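# Hang the ball-filled basket on the stand's peg

## Task

Using its cord handle, hang the shallow basket on the peg of the stand; the task counts as failed unless all balls are inside the basket at the end.

## Robot and tools

Robot: two arms, left_arm and right_arm, each with a two-finger gripper. Measured base positions in the scene frame: left_arm (-0.049, +0.296, +0.005) m, right_arm (-0.007, -0.370, +0.045) m, both turned only slightly about z. A camera stand is fixed to the floor behind the arms.

Scene frame: origin at table-top height, halfway between the nominal bases; +x points out over the table, +z is up, and left_arm sits on the +y side. Arm names do not match image left or right. In the gripper's own frame the fingers point along +z and close along y. end_effector_position is the point between the finger pads, roughly 1 cm back from the tips. Reported hand position and orientation can be off by a few centimetres, more when the arm reaches far.

A command row always has 14 numbers, each in [-1, 1], even when one arm stays still: dx, dy, dz, rx, ry, rz, opening for left_arm, then the same seven for right_arm. The first six of each arm are an offset, not a pose: a shift along the scene frame's axes plus a rotation vector (rx, ry, rz), measured from that arm's current Hand target, with the turn made about the Hand target's position. Scale: 1.0 equals 0.6 m of travel or 180 degrees of turn. A translation longer than 1.0 may be shortened along its direction. Opening is absolute: +1 is fully open (0.094 m), -1 is closed. Sending all six offsets as 0 re-commands the current Hand target; always send the gripper the opening you want it to keep, since 0 is itself a command (half open).

execute_actions(actions, cameras): actions is a list of actions; each action is a list of up to 15 rows, one per 1/30 s step, and a short table repeats its last row to fill 15 steps. Every row in an action is offset from the Hand target at that action's start, not from the prior row; the next action starts from the new Hand target, so repeating an offset moves further. Images come back only for an empty actions list or when cameras names them.

move(target, speed, blend, opening_speed, grip_force, blocking, cameras): drives each gripper along a straight line toward target, which is one 14-number row or a list of up to 15 rows; every row is an offset from the same starting Hand targets. speed is m/s, 0.002 to 2.9, default 0.25 (turn rate up to twice that in rad/s), one value or one per row. blend, in metres, rounds corners between rows; 0 stops at each. opening_speed is change per second on the -1..+1 scale, at least 0.2; use it to close gently. grip_force is newtons per finger pad, 10 to 50, persistent, slower closing when low. blocking=false returns after about 0.5 s while the motion continues. Motion is capped at 10 s, does not avoid obstacles or the other arm, and the gripper lags and strays more when fast or fully stretched. Keep paths away from an arm's own base, or its shoulder posture may flip. The result adds a move: line with the ending word (done, off_target, moving, held, fault) and limits (paced means the pose was clipped, held means steps were withheld). done means at rest within 10 mm and 2 degrees; it says nothing about contact.

wait(seconds 0 to 10) lets time pass with commands held; stop brakes a running move; zoom_image(camera, region [x0,y0,x1,y1], at most 504x504 px) enlarges part of the latest image; read_manual gives only licence text; finished_scene(scene) ends the scene permanently, so call it only when the basket hangs and all balls are in it, stable without the robot.

Cameras: cam_high, cam_low, cam_left_wrist, cam_right_wrist, all 896x504.

Results: per arm, end_effector_position (m) and end_effector_quat_wxyz in the scene frame; Hand target, the last commanded pose after clipping, which next offsets start from; grip_measured, the finger opening on the command scale (reads up to about 2.5 mm wide when empty, narrower than the part under squeeze); Joint positions (last number is opening in metres); Joint torques (include arm weight, have offsets and noise; joints 1 to 3 wrap at ±28 N m); Joint velocities, possibly just marked within noise; Tool commands; motor temperatures; step readings of hand position for execute_actions calls.

Behaviour: each step the commanded orientation is limited to 40 degrees from the measured one, so large turns need several actions. Friction and load can leave a gripper a few centimetres short of its target; an extra action (even all zeros) re-requests it, or send the remaining gap as an offset. An arm blocked by something keeps pushing until you command a target back past where the gripper sits. The grip force jumps to full (about 50 to 64 N per pad) once squeeze passes about 20 N; to release, command an opening well above grip_measured.

Avoid: dropping or throwing parts, releasing something still moving, fast impacts, hard pushes on fixed or heavy things, anything leaving the table, contact or pressure between the two arms (can fail the scene), strain on a wrist camera cable, and arm stops. Loose objects may sometimes get a small push by themselves. Motor heat rises when holding loads, stretching out or pushing at unreachable poses: a MOTOR HOT line appears at 75 °C, at 90 °C the arm folds and idles for the scene, at 100 °C it goes limp. Time spent thinking also passes in the scene, and smooth, quick, low-effort motion is preferred.

Each tool is called after "Emit:" as a command line: name --argument value for each argument, lists and objects as JSON in quotes; but a table of rows of numbers goes row by row, as --pt "numbers of a row", without its own name.

## Session

Emit:
execute_actions --actions '[]'

Scene clock: 0.00 s.
left_arm: end_effector_position=(+0.3512, +0.2478, +0.1116) grip_measured=+1.000 end_effector_quat_wxyz=(+0.602, +0.089, +0.792, -0.054) | right_arm: end_effector_position=(+0.4038, -0.4179, +0.1702) grip_measured=+1.000 end_effector_quat_wxyz=(+0.592, +0.124, +0.786, -0.127)
Joint positions: left_arm=[-0.041 1.572 0.362 0.935 0.134 0.061 0.094] | right_arm=[0.067 1.551 0.464 0.793 0.406 0.065 0.094]
Joint velocities: within noise
Joint torques (N m): no reading
Motor temperatures (°C): left_arm=[29 27 33 34 26 25 24] | right_arm=[27 24 37 31 26 24 26]
Heat: left arm: 34 °C; right arm: 37 °C.
Hand target: left_arm +0.3549, +0.2474, +0.1229; +0.616, +0.090, +0.781, -0.054 | right_arm +0.4049, -0.4186, +0.1745; +0.596, +0.126, +0.783, -0.128
Tool commands: left_gripper/opening=+1.0 right_gripper/opening=+1.0

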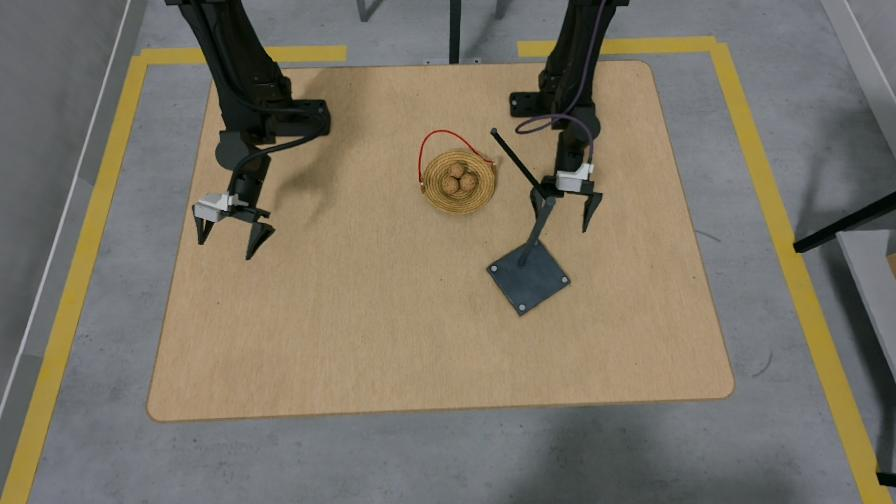

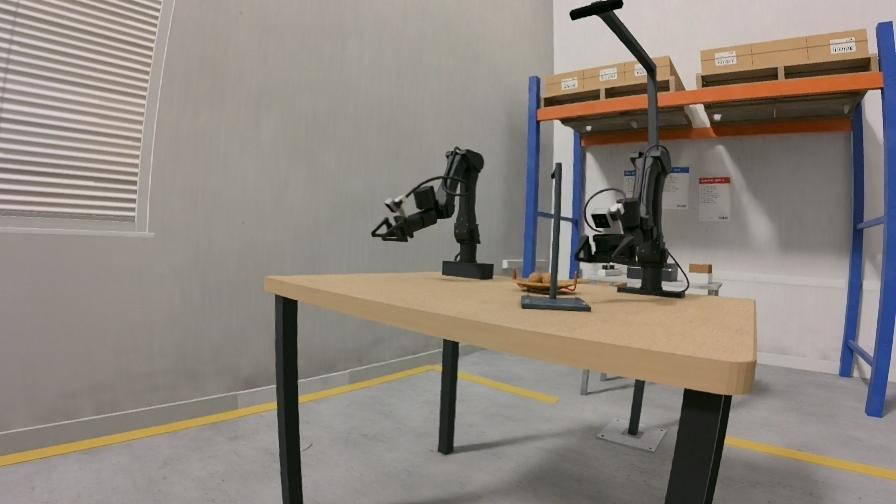

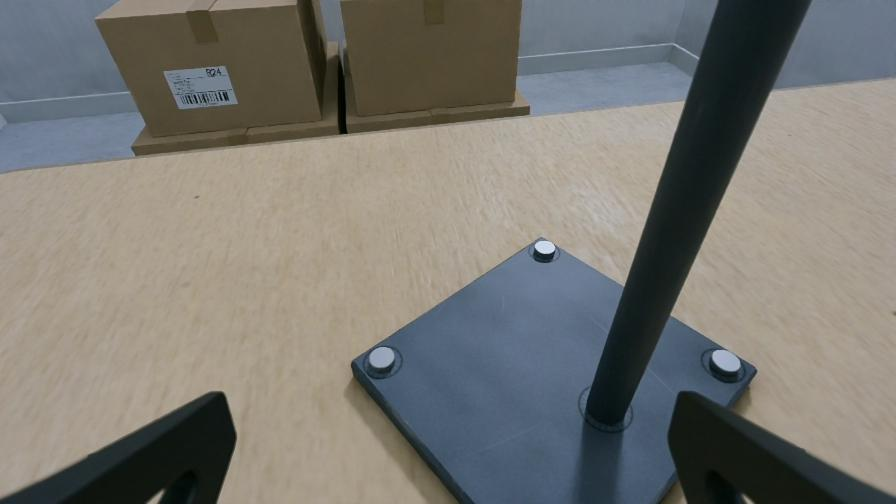

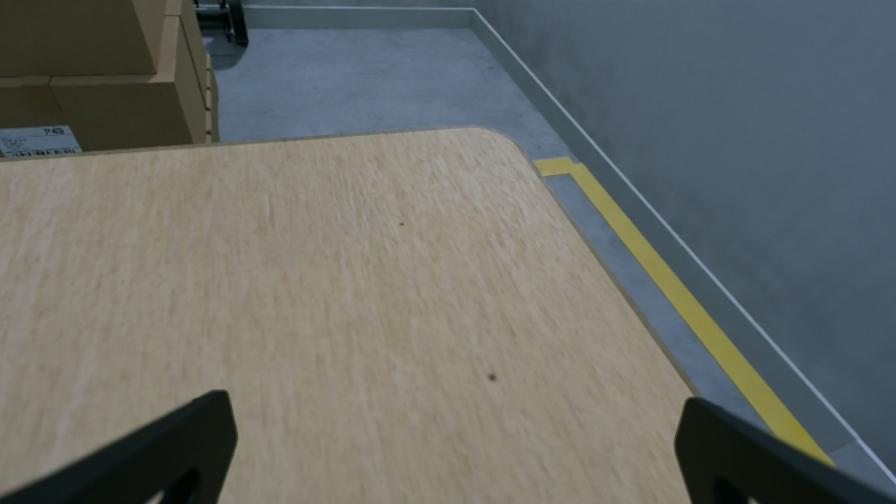

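Emit:
zoom_image --camera "cam_high" --region '[390, 100, 610, 330]'

Emit:
zoom_image --camera "cam_low" --region '[470, 140, 690, 330]'

Scaled by 2.191 from the camera's 896x504 image, which has a finer 1280x720 frame.

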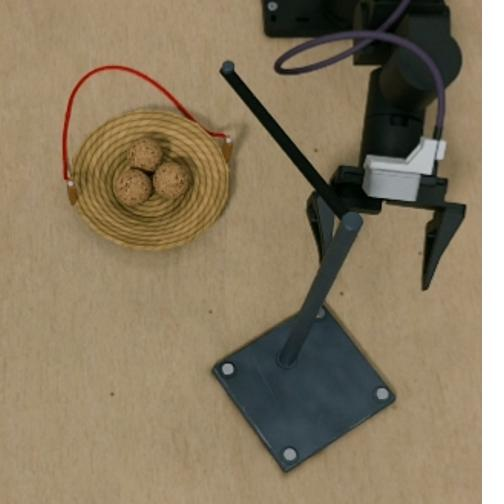

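Scaled by 2.291 from the camera's 896x504 image, which has a finer 1280x720 frame.

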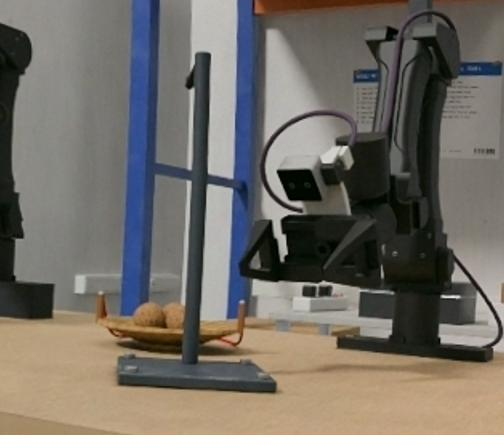

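Emit:
move --pt "-0.258 0 0.1 0 0 0 1 0 0 0 0 0 0 1" --pt "-0.558 -0.345 0.1 0.177 0.203 -0.321 1 0 0 0 0 0 0 1" --blend '[0.03,0]' --cameras '["all"]'

Scene clock: 81.23 s.
left_arm: end_effector_position=(+0.0212, +0.0481, +0.1690) grip_measured=+1.000 end_effector_quat_wxyz=(+0.195, +0.577, +0.781, -0.142) | right_arm: end_effector_position=(+0.4038, -0.4179, +0.1702) grip_measured=+1.000 end_effector_quat_wxyz=(+0.592, +0.124, +0.786, -0.127)
Joint positions: left_arm=[-1.291 1.061 0.967 -0.991 -0.021 -0.034 0.094] | right_arm=[0.067 1.551 0.464 0.793 0.406 0.065 0.094]
Joint torques (N m): left_arm=[-0.73 -2.37 10.97 1 0.01 0.04] | right_arm=[-0.02 -5.27 4.55 1.62 0.14 -0.03]
Motor temperatures (°C): left_arm=[29 27 35 39 25 25 23] | right_arm=[27 24 37 33 25 24 25]
Heat: left arm: 39 °C; right arm: 37 °C.
Hand target: left_arm +0.0201, +0.0405, +0.1828; +0.207, +0.580, +0.772, -0.156 | right_arm +0.4049, -0.4186, +0.1745; +0.596, +0.126, +0.783, -0.128
Off the commanded pose: left_arm 0.016 m, 2 deg | right_arm 0.005 m, 1 deg.
move: off_target (left_arm)

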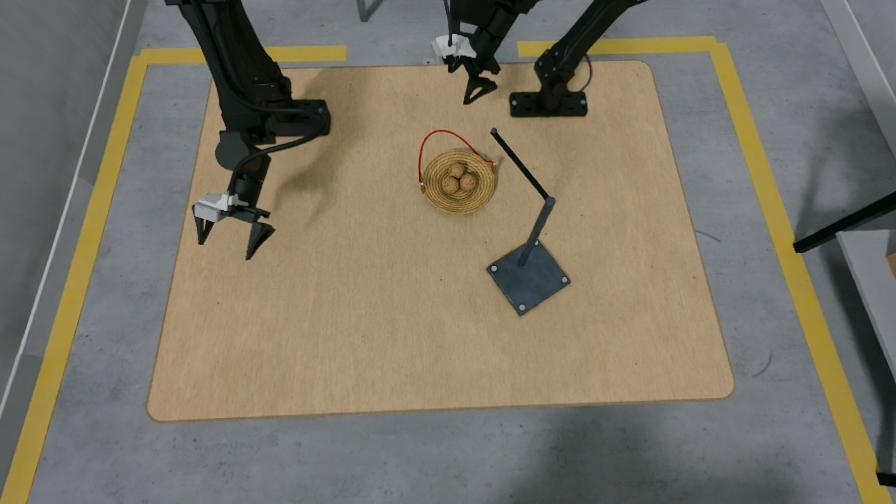

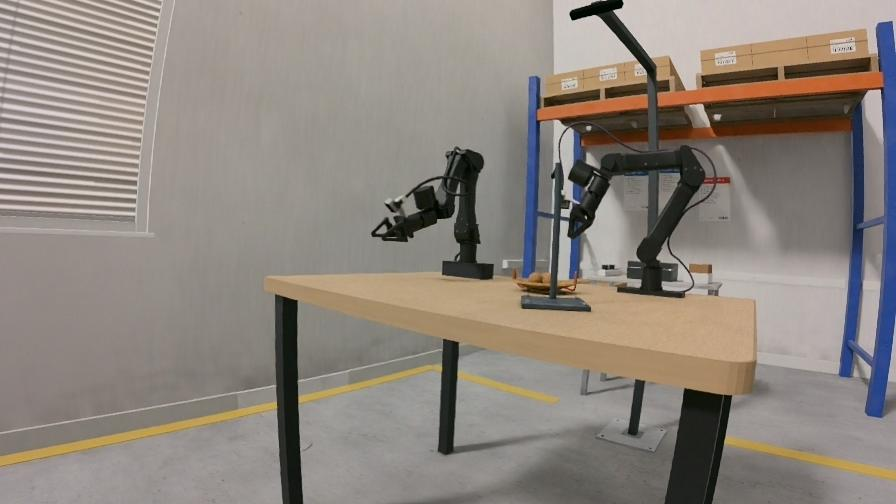

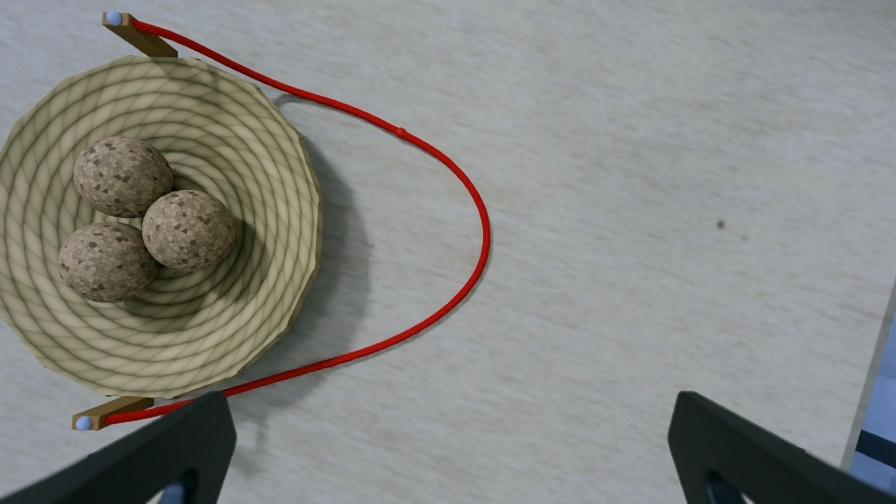

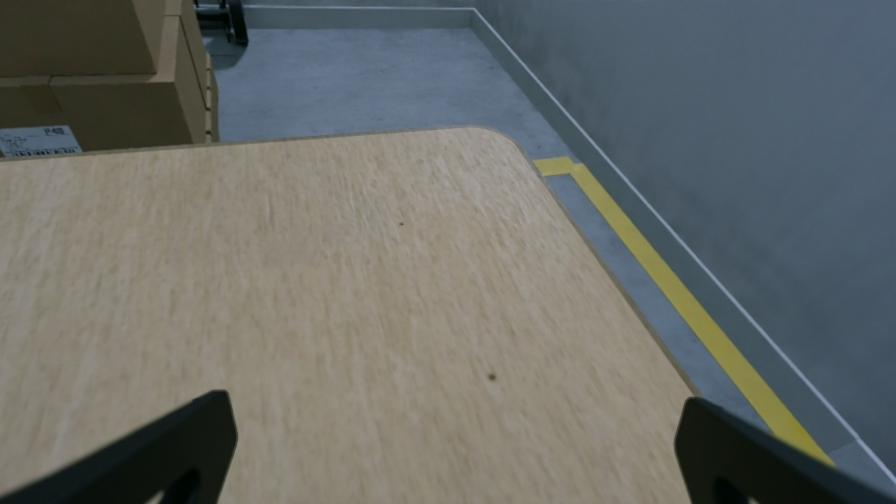

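Emit:
move --target '[-0.01,-0.092,-0.183,0,0,0,0,0,0,0,0,0,0,1]' --cameras '["cam_left_wrist","cam_low"]'

Scene clock: 96.17 s.
left_arm: end_effector_position=(+0.0138, -0.0102, +0.0729) grip_measured=+0.002 end_effector_quat_wxyz=(+0.198, +0.583, +0.773, -0.152) | right_arm: end_effector_position=(+0.4038, -0.4179, +0.1702) grip_measured=+1.000 end_effector_quat_wxyz=(+0.592, +0.124, +0.786, -0.127)
Joint positions: left_arm=[-1.377 1.323 0.731 -0.476 -0.048 -0.095 0.047] | right_arm=[0.067 1.551 0.464 0.793 0.406 0.065 0.094]
Joint torques (N m): left_arm=[-0.77 -4.01 6.68 1.3 -0.15 -0.08] | right_arm=[-0.03 -5.24 4.49 1.61 0.14 -0.01]
Heat: left arm: 37 °C; right arm: 37 °C.
Hand target: left_arm +0.0140, -0.0148, +0.0730; +0.207, +0.580, +0.772, -0.156 | right_arm +0.4049, -0.4186, +0.1745; +0.596, +0.126, +0.783, -0.128
Off the commanded pose: left_arm 0.005 m, 1 deg | right_arm 0.005 m, 1 deg.
move: done
Images, in order (width x height): cam_low 896x504, cam_left_wrist 896x504.

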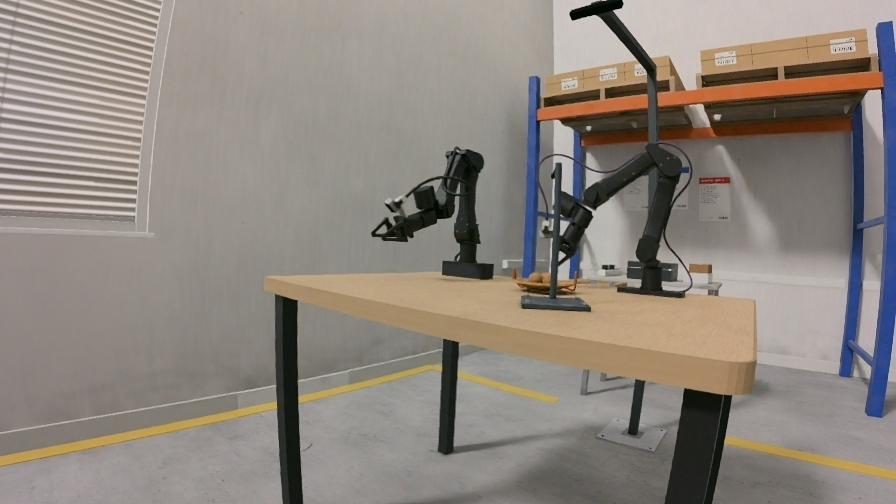

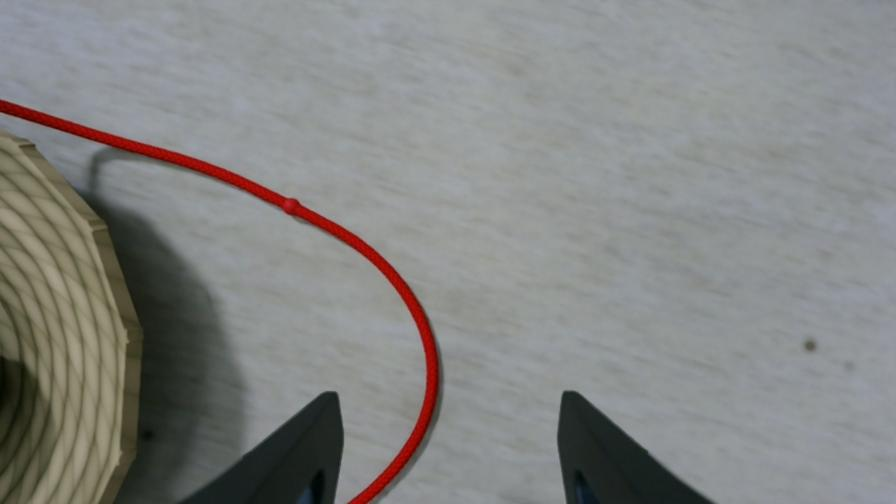

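Emit:
move --target '[0.005,0.003,-0.1,0,0,0,0,0,0,0,0,0,0,1]' --speed 0.08 --cameras '["cam_left_wrist"]'

Scene clock: 103.13 s.
left_arm: end_effector_position=(+0.0139, -0.0108, +0.0146) grip_measured=+0.001 end_effector_quat_wxyz=(+0.200, +0.582, +0.773, -0.154) | right_arm: end_effector_position=(+0.4038, -0.4179, +0.1702) grip_measured=+1.000 end_effector_quat_wxyz=(+0.592, +0.124, +0.786, -0.127)
Joint positions: left_arm=[-1.377 1.458 0.57 -0.174 -0.048 -0.094 0.047] | right_arm=[0.067 1.551 0.464 0.793 0.406 0.065 0.094]
Joint torques (N m): left_arm=[0.51 -4.19 5.65 1.31 -0.09 0.03] | right_arm=[0.01 -5.24 4.51 1.61 0.14 -0.03]
Heat: left arm: 37 °C; right arm: 37 °C.
Hand target: left_arm +0.0171, -0.0131, +0.0131; +0.207, +0.580, +0.772, -0.156 | right_arm +0.4049, -0.4186, +0.1745; +0.596, +0.126, +0.783, -0.128
Off the commanded pose: left_arm 0.004 m, 1 deg | right_arm 0.005 m, 1 deg.
move: done
Images, in order (width x height): cam_left_wrist 896x504.

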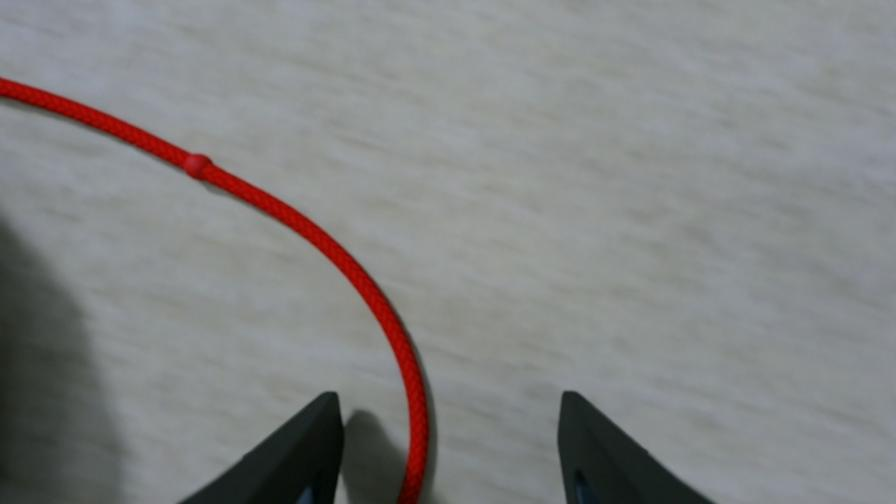

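Emit:
move --pt "0 0 -0.01 0 0 0 0 0 0 0 0 0 0 1" --pt "0 0 -0.01 0 0 0 -1 0 0 0 0 0 0 1" --speed 0.03 --opening_speed 0.8 --cameras '["cam_left_wrist"]'

Scene clock: 108.90 s.
left_arm: end_effector_position=(+0.0163, -0.0160, +0.0135) grip_measured=-0.972 end_effector_quat_wxyz=(+0.211, +0.579, +0.771, -0.159) | right_arm: end_effector_position=(+0.4038, -0.4179, +0.1702) grip_measured=+1.000 end_effector_quat_wxyz=(+0.592, +0.124, +0.786, -0.127)
Joint positions: left_arm=[-1.376 1.472 0.562 -0.127 -0.054 -0.094 0.001] | right_arm=[0.067 1.551 0.464 0.793 0.406 0.065 0.094]
Joint torques (N m): left_arm=[0.49 -3.9 5.08 1.21 -0.04 0.02] | right_arm=[-0.03 -5.23 4.53 1.61 0.12 -0.04]
Heat: left arm: 37 °C; right arm: 37 °C.
Hand target: left_arm +0.0172, -0.0129, +0.0071; +0.207, +0.580, +0.772, -0.156 | right_arm +0.4049, -0.4186, +0.1745; +0.596, +0.126, +0.783, -0.128
Off the commanded pose: left_arm 0.007 m, 1 deg | right_arm 0.005 m, 1 deg.
move: done
Images, in order (width x height): cam_left_wrist 896x504.

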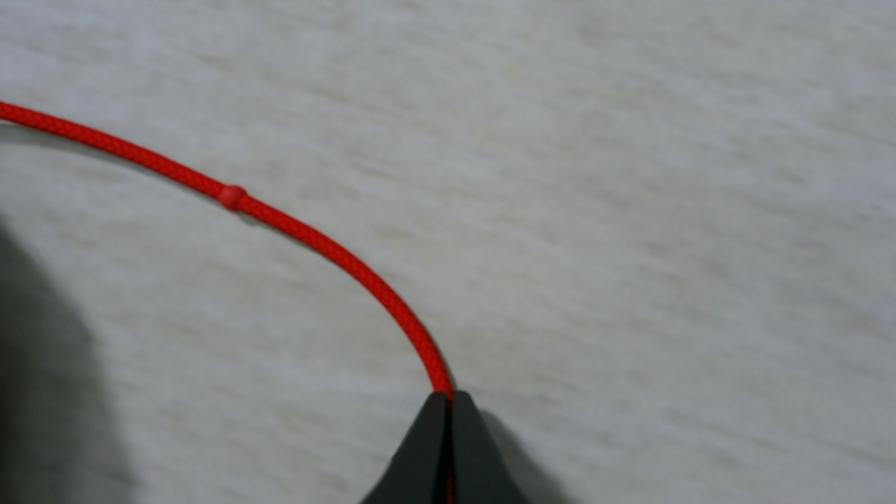

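Emit:
move --pt "0.072 0.022 0.188 0 0 0 -1 0 0 0 0 0 0 1" --pt "0.188 0.055 0.305 0 0 0 -1 0 0 0 0 0 0 1" --pt "0.305 0.088 0.322 0 0 0 -1 0 0 0 0 0 0 1" --speed 0.1 --blend '[0.03,0.03,0]' --cameras '["cam_left_wrist","cam_high","cam_low"]'

Emit:
zoom_image --camera "cam_low" --region '[470, 140, 690, 330]'

Emit:
zoom_image --camera "cam_high" --region '[390, 80, 610, 310]'

Scene clock: 119.57 s.
left_arm: end_effector_position=(+0.1956, +0.0457, +0.1888) grip_measured=-0.976 end_effector_quat_wxyz=(+0.193, +0.577, +0.779, -0.148) | right_arm: end_effector_position=(+0.4038, -0.4179, +0.1702) grip_measured=+1.000 end_effector_quat_wxyz=(+0.592, +0.124, +0.786, -0.127)
Joint positions: left_arm=[-0.633 1.494 1.357 -1.027 0.284 0.562 0.001] | right_arm=[0.067 1.551 0.464 0.793 0.406 0.065 0.094]
Joint torques (N m): left_arm=[0.27 -5.59 10.8 0.83 0.28 0.05] | right_arm=[-0.01 -5.22 4.49 1.6 0.14 -0.04]
Heat: left arm: 37 °C; right arm: 37 °C.
Hand target: left_arm +0.2002, +0.0398, +0.2003; +0.207, +0.580, +0.772, -0.156 | right_arm +0.4049, -0.4186, +0.1745; +0.596, +0.126, +0.783, -0.128
Off the commanded pose: left_arm 0.014 m, 2 deg | right_arm 0.005 m, 1 deg.
move: off_target (left_arm)
Images, in order (width x height): cam_high 896x504, cam_low 896x504, cam_left_wrist 896x504.

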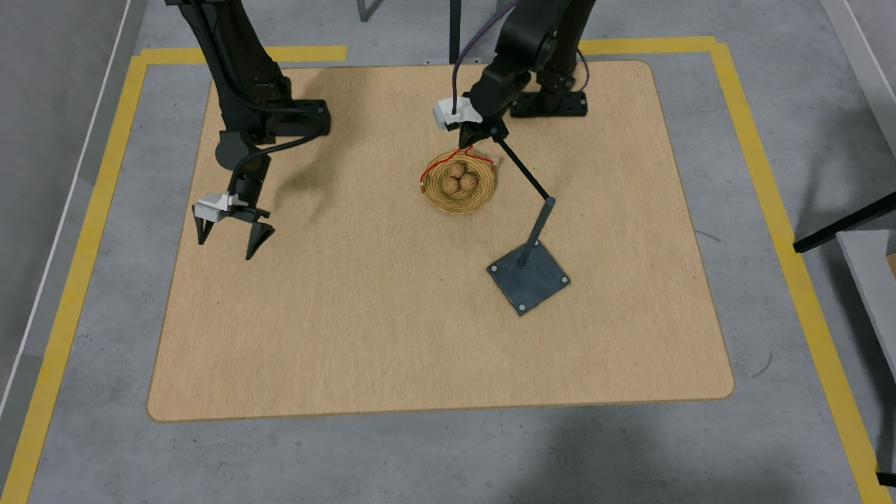

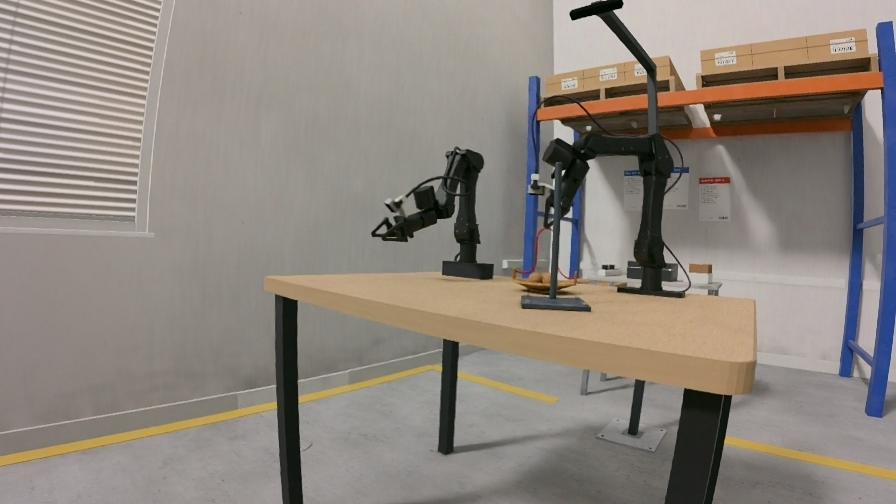

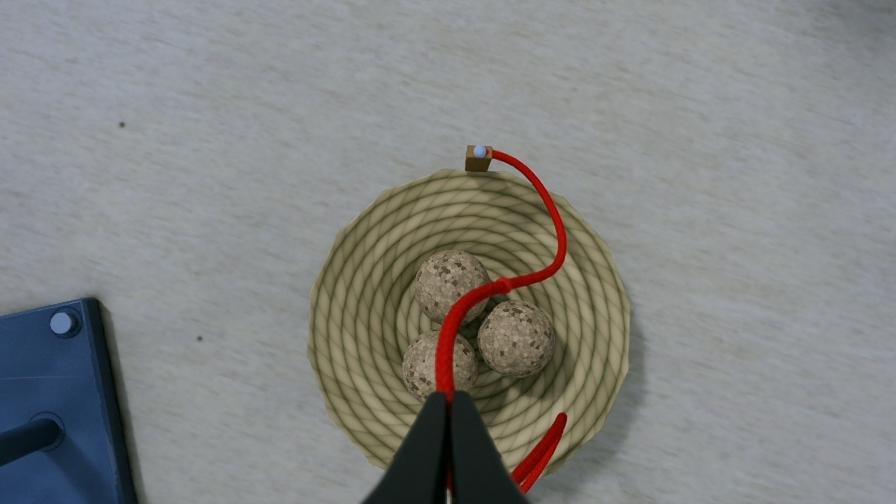

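Scaled by 2.291 from the camera's 896x504 image, which has a finer 1280x720 frame.

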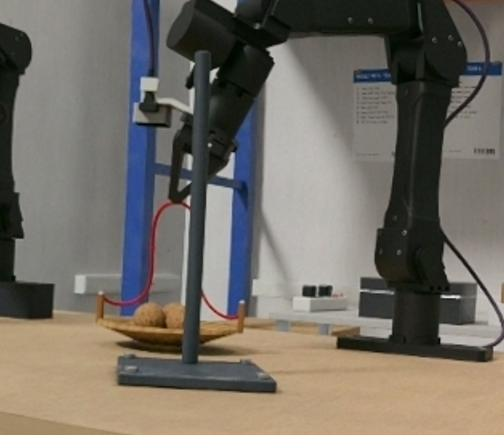

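Scaled by 2.191 from the camera's 896x504 image, which has a finer 1280x720 frame.

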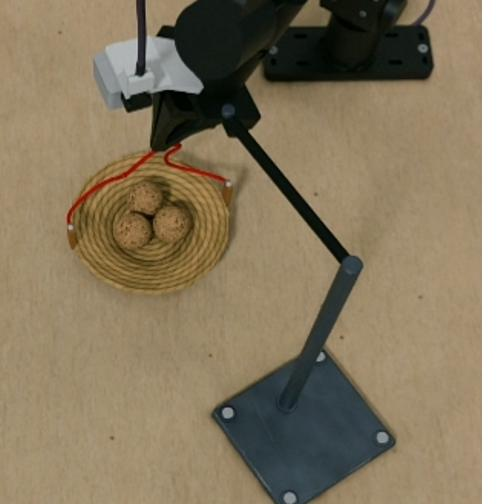

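Emit:
move --pt "0.008 0 0.1 -0.088 -0.04 0.045 -1 0 0 0 0 0 0 1" --pt "0.058 0.045 0.3 -0.177 -0.0813 0.091 -1 0 0 0 0 0 0 1" --speed 0.05 --blend '[0.02,0]' --cameras '["cam_left_wrist","cam_high","cam_low"]'

Emit:
zoom_image --camera "cam_low" --region '[470, 120, 690, 320]'

Emit:
zoom_image --camera "cam_high" --region '[390, 80, 610, 310]'

Scene clock: 150.53 s.
left_arm: end_effector_position=(+0.2337, +0.0688, +0.3374) grip_measured=-0.977 end_effector_quat_wxyz=(+0.416, +0.402, +0.777, -0.248) | right_arm: end_effector_position=(+0.4038, -0.4179, +0.1702) grip_measured=+1.000 end_effector_quat_wxyz=(+0.592, +0.124, +0.786, -0.127)
Joint positions: left_arm=[-0.432 1.251 1.424 -0.81 0.469 0.262 0.001] | right_arm=[0.067 1.551 0.464 0.793 0.406 0.065 0.094]
Joint torques (N m): left_arm=[0.59 -6.84 11.81 2.04 0.35 -0.11] | right_arm=[0.02 -5.24 4.49 1.6 0.12 -0.04]
Heat: left arm: 37 °C; right arm: 37 °C.
Hand target: left_arm +0.2350, +0.0668, +0.3803; +0.472, +0.402, +0.742, -0.256 | right_arm +0.4049, -0.4186, +0.1745; +0.596, +0.126, +0.783, -0.128
Off the commanded pose: left_arm 0.043 m, 8 deg | right_arm 0.005 m, 1 deg.
move: off_target (left_arm)
Images, in order (width x height): cam_high 896x504, cam_low 896x504, cam_left_wrist 896x504.

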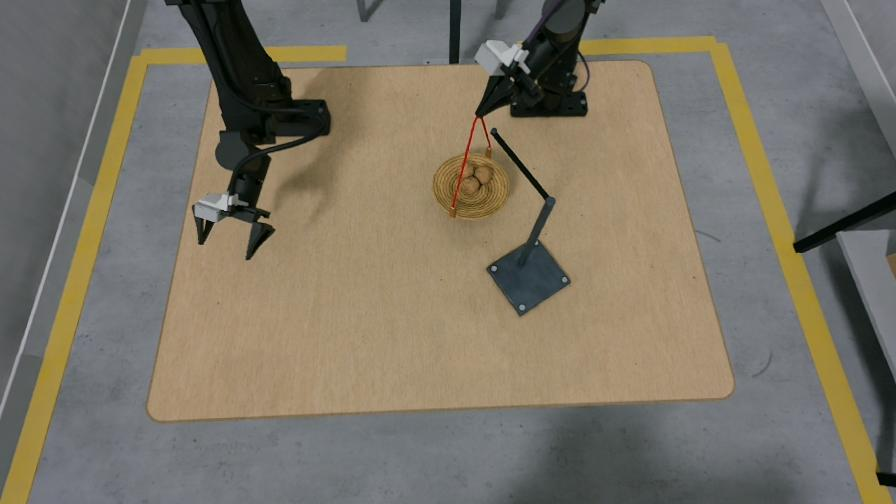

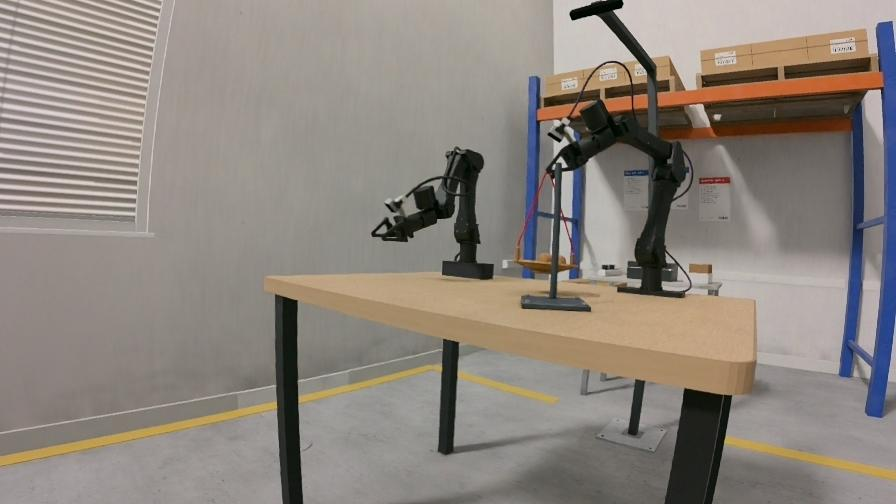

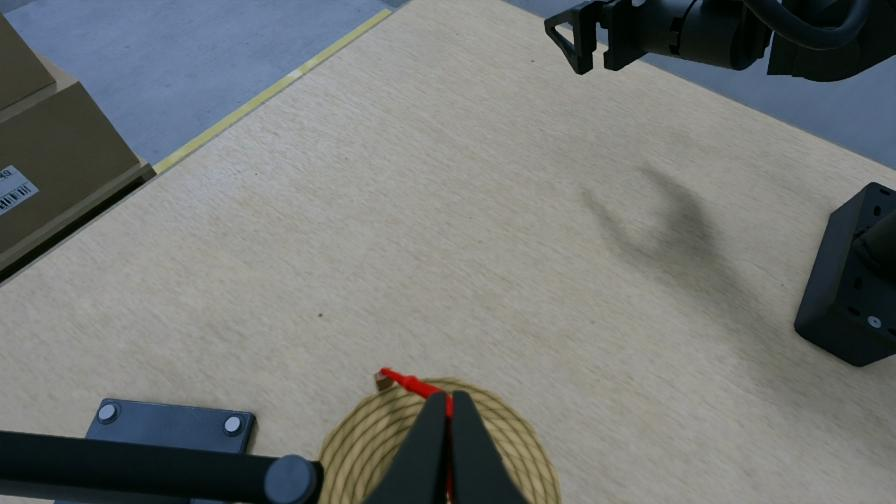

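Scaled by 2.291 from the camera's 896x504 image, which has a finer 1280x720 frame.

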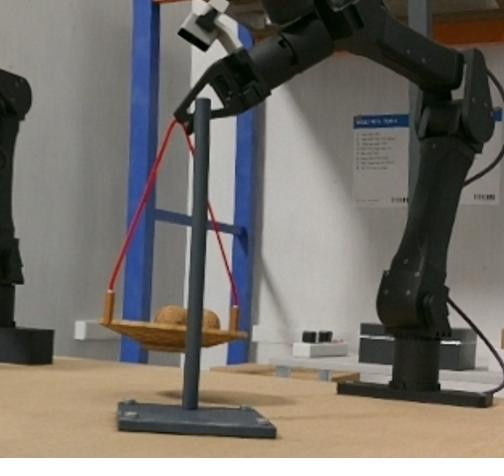

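Scaled by 2.191 from the camera's 896x504 image, which has a finer 1280x720 frame.

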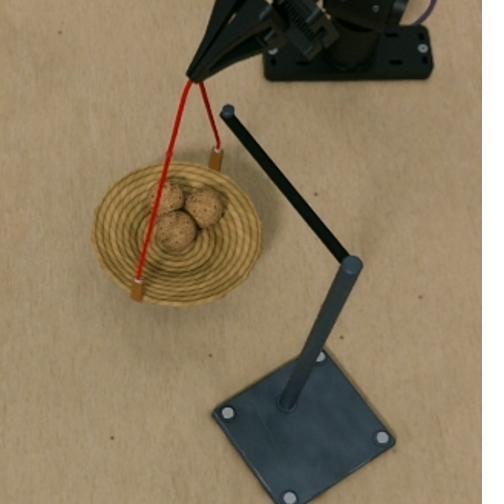

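Emit:
move --target '[-0.009,0.014,0.035,0,0,0,-1,0,0,0,0,0,0,1]' --speed 0.05 --cameras '["cam_left_wrist","cam_high","cam_low"]'

Emit:
zoom_image --camera "cam_high" --region '[440, 80, 580, 220]'

Emit:
zoom_image --camera "cam_low" --region '[500, 130, 620, 290]'

Scene clock: 173.47 s.
left_arm: end_effector_position=(+0.2292, +0.0767, +0.3729) grip_measured=-0.977 end_effector_quat_wxyz=(+0.436, +0.397, +0.768, -0.251) | right_arm: end_effector_position=(+0.4038, -0.4179, +0.1702) grip_measured=+1.000 end_effector_quat_wxyz=(+0.592, +0.124, +0.786, -0.127)
Joint positions: left_arm=[-0.408 1.249 1.539 -0.882 0.489 0.261 0.001] | right_arm=[0.067 1.551 0.464 0.793 0.406 0.065 0.094]
Joint torques (N m): left_arm=[0.64 -4.53 11.07 1.83 0.37 0.04] | right_arm=[-0.03 -5.27 4.57 1.61 0.13 -0.04]
Heat: left arm: 39 °C; right arm: 37 °C.
Hand target: left_arm +0.2297, +0.0752, +0.4012; +0.472, +0.402, +0.742, -0.256 | right_arm +0.4049, -0.4186, +0.1745; +0.596, +0.126, +0.783, -0.128
Off the commanded pose: left_arm 0.028 m, 5 deg | right_arm 0.005 m, 1 deg.
move: off_target (left_arm)
Images, in order (width x height): cam_high 896x504, cam_low 896x504, cam_left_wrist 896x504.

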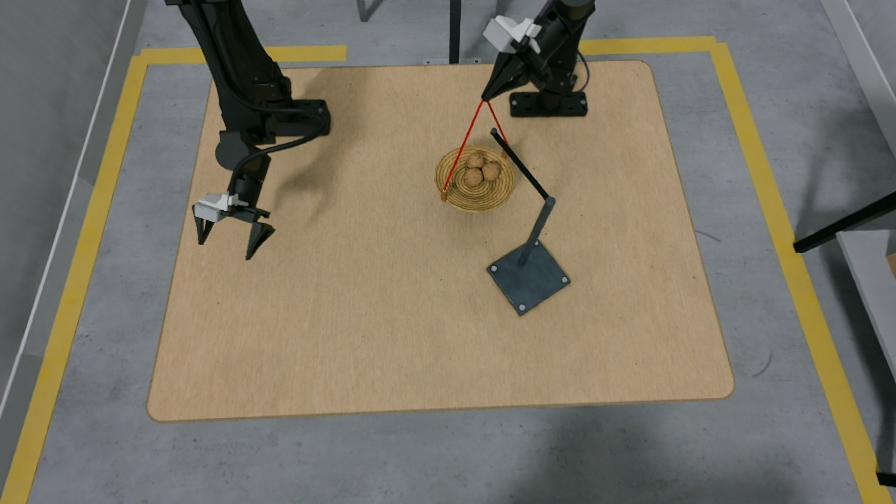

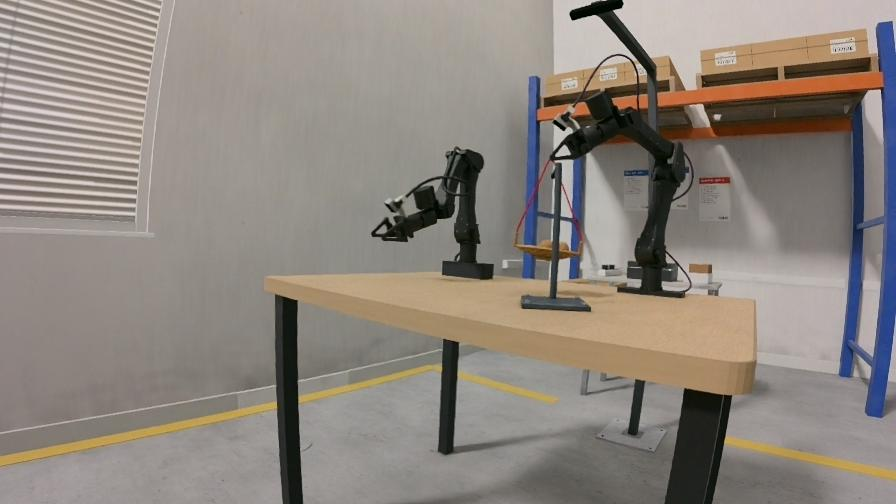

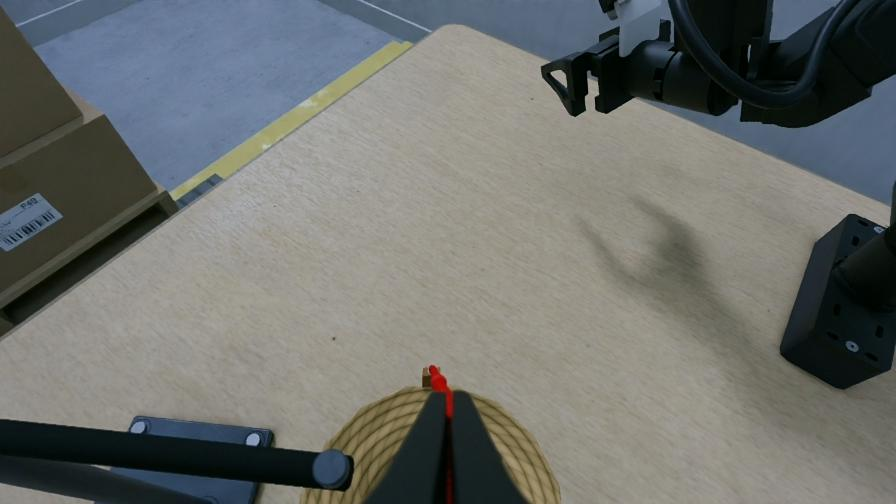

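Scaled by 3.600 from the camera's 896x504 image, which has a finer 1280x720 frame.

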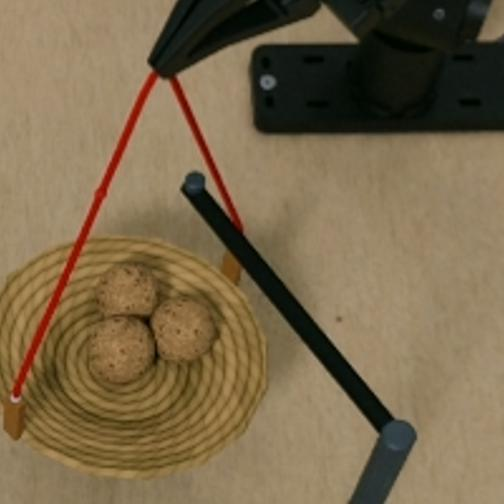

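Scaled by 3.150 from the camera's 896x504 image, which has a finer 1280x720 frame.

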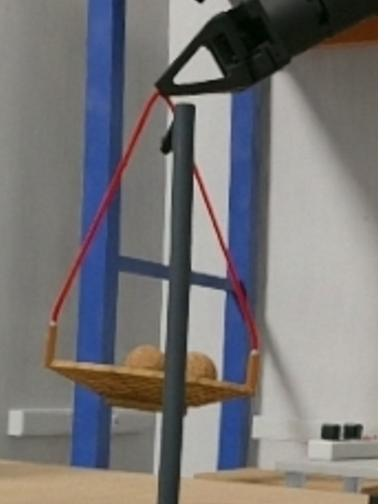

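Emit:
move --target '[0.137,0.083,0.012,0,0,0,-1,0,0,0,0,0,0,1]' --speed 0.04 --cameras '["cam_left_wrist","cam_high","cam_low"]'

Emit:
zoom_image --camera "cam_high" --region '[440, 80, 580, 220]'

Emit:
zoom_image --camera "cam_low" --region '[500, 130, 620, 290]'

Scene clock: 189.03 s.
left_arm: end_effector_position=(+0.3106, +0.1274, +0.3854) grip_measured=-0.977 end_effector_quat_wxyz=(+0.443, +0.390, +0.766, -0.255) | right_arm: end_effector_position=(+0.4038, -0.4179, +0.1702) grip_measured=+1.000 end_effector_quat_wxyz=(+0.592, +0.124, +0.786, -0.127)
Joint positions: left_arm=[-0.113 1.514 1.813 -0.991 0.727 0.453 0.001] | right_arm=[0.067 1.551 0.464 0.793 0.406 0.065 0.094]
Joint torques (N m): left_arm=[0.49 -5.94 11.07 1.62 0.55 0.07] | right_arm=[-0.03 -5.24 4.51 1.62 0.12 -0.03]
Heat: left arm: 39 °C; right arm: 37 °C.
Hand target: left_arm +0.3118, +0.1250, +0.4086; +0.472, +0.402, +0.742, -0.256 | right_arm +0.4049, -0.4186, +0.1745; +0.596, +0.126, +0.783, -0.128
Off the commanded pose: left_arm 0.023 m, 5 deg | right_arm 0.005 m, 1 deg.
move: off_target (left_arm)
Images, in order (width x height): cam_high 896x504, cam_low 896x504, cam_left_wrist 896x504.

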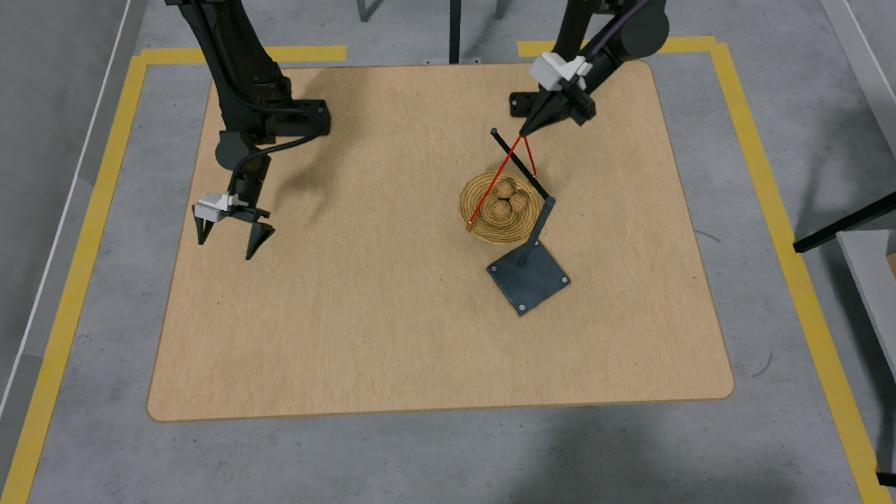

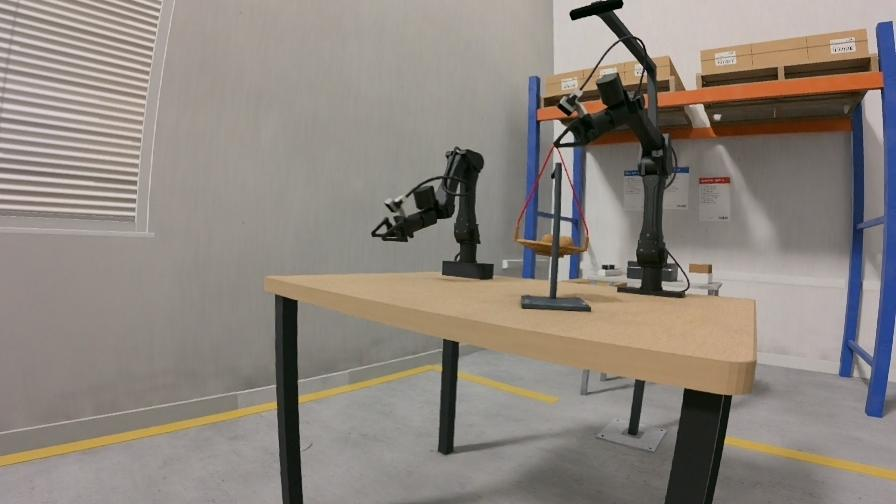

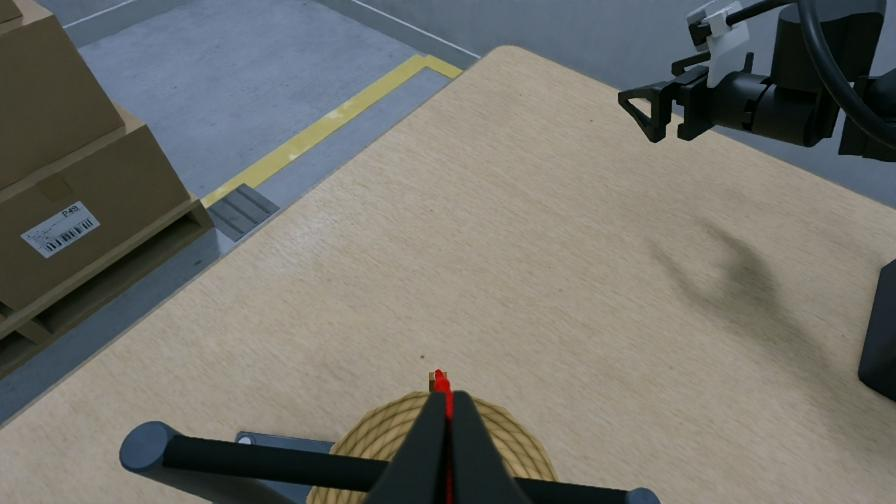

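Scaled by 3.600 from the camera's 896x504 image, which has a finer 1280x720 frame.

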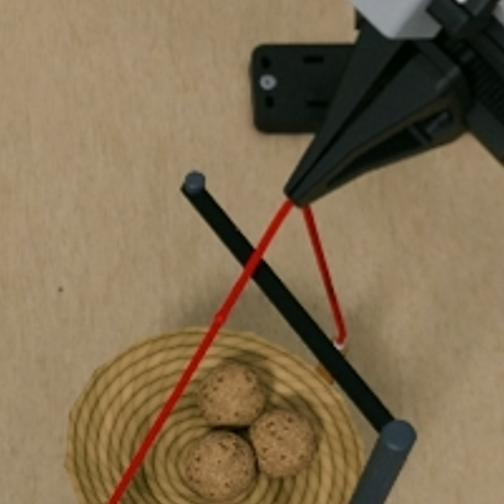

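Scaled by 3.150 from the camera's 896x504 image, which has a finer 1280x720 frame.

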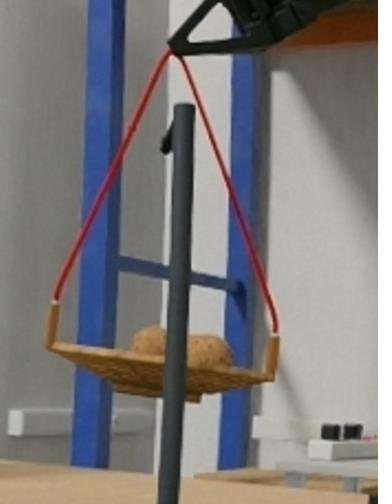

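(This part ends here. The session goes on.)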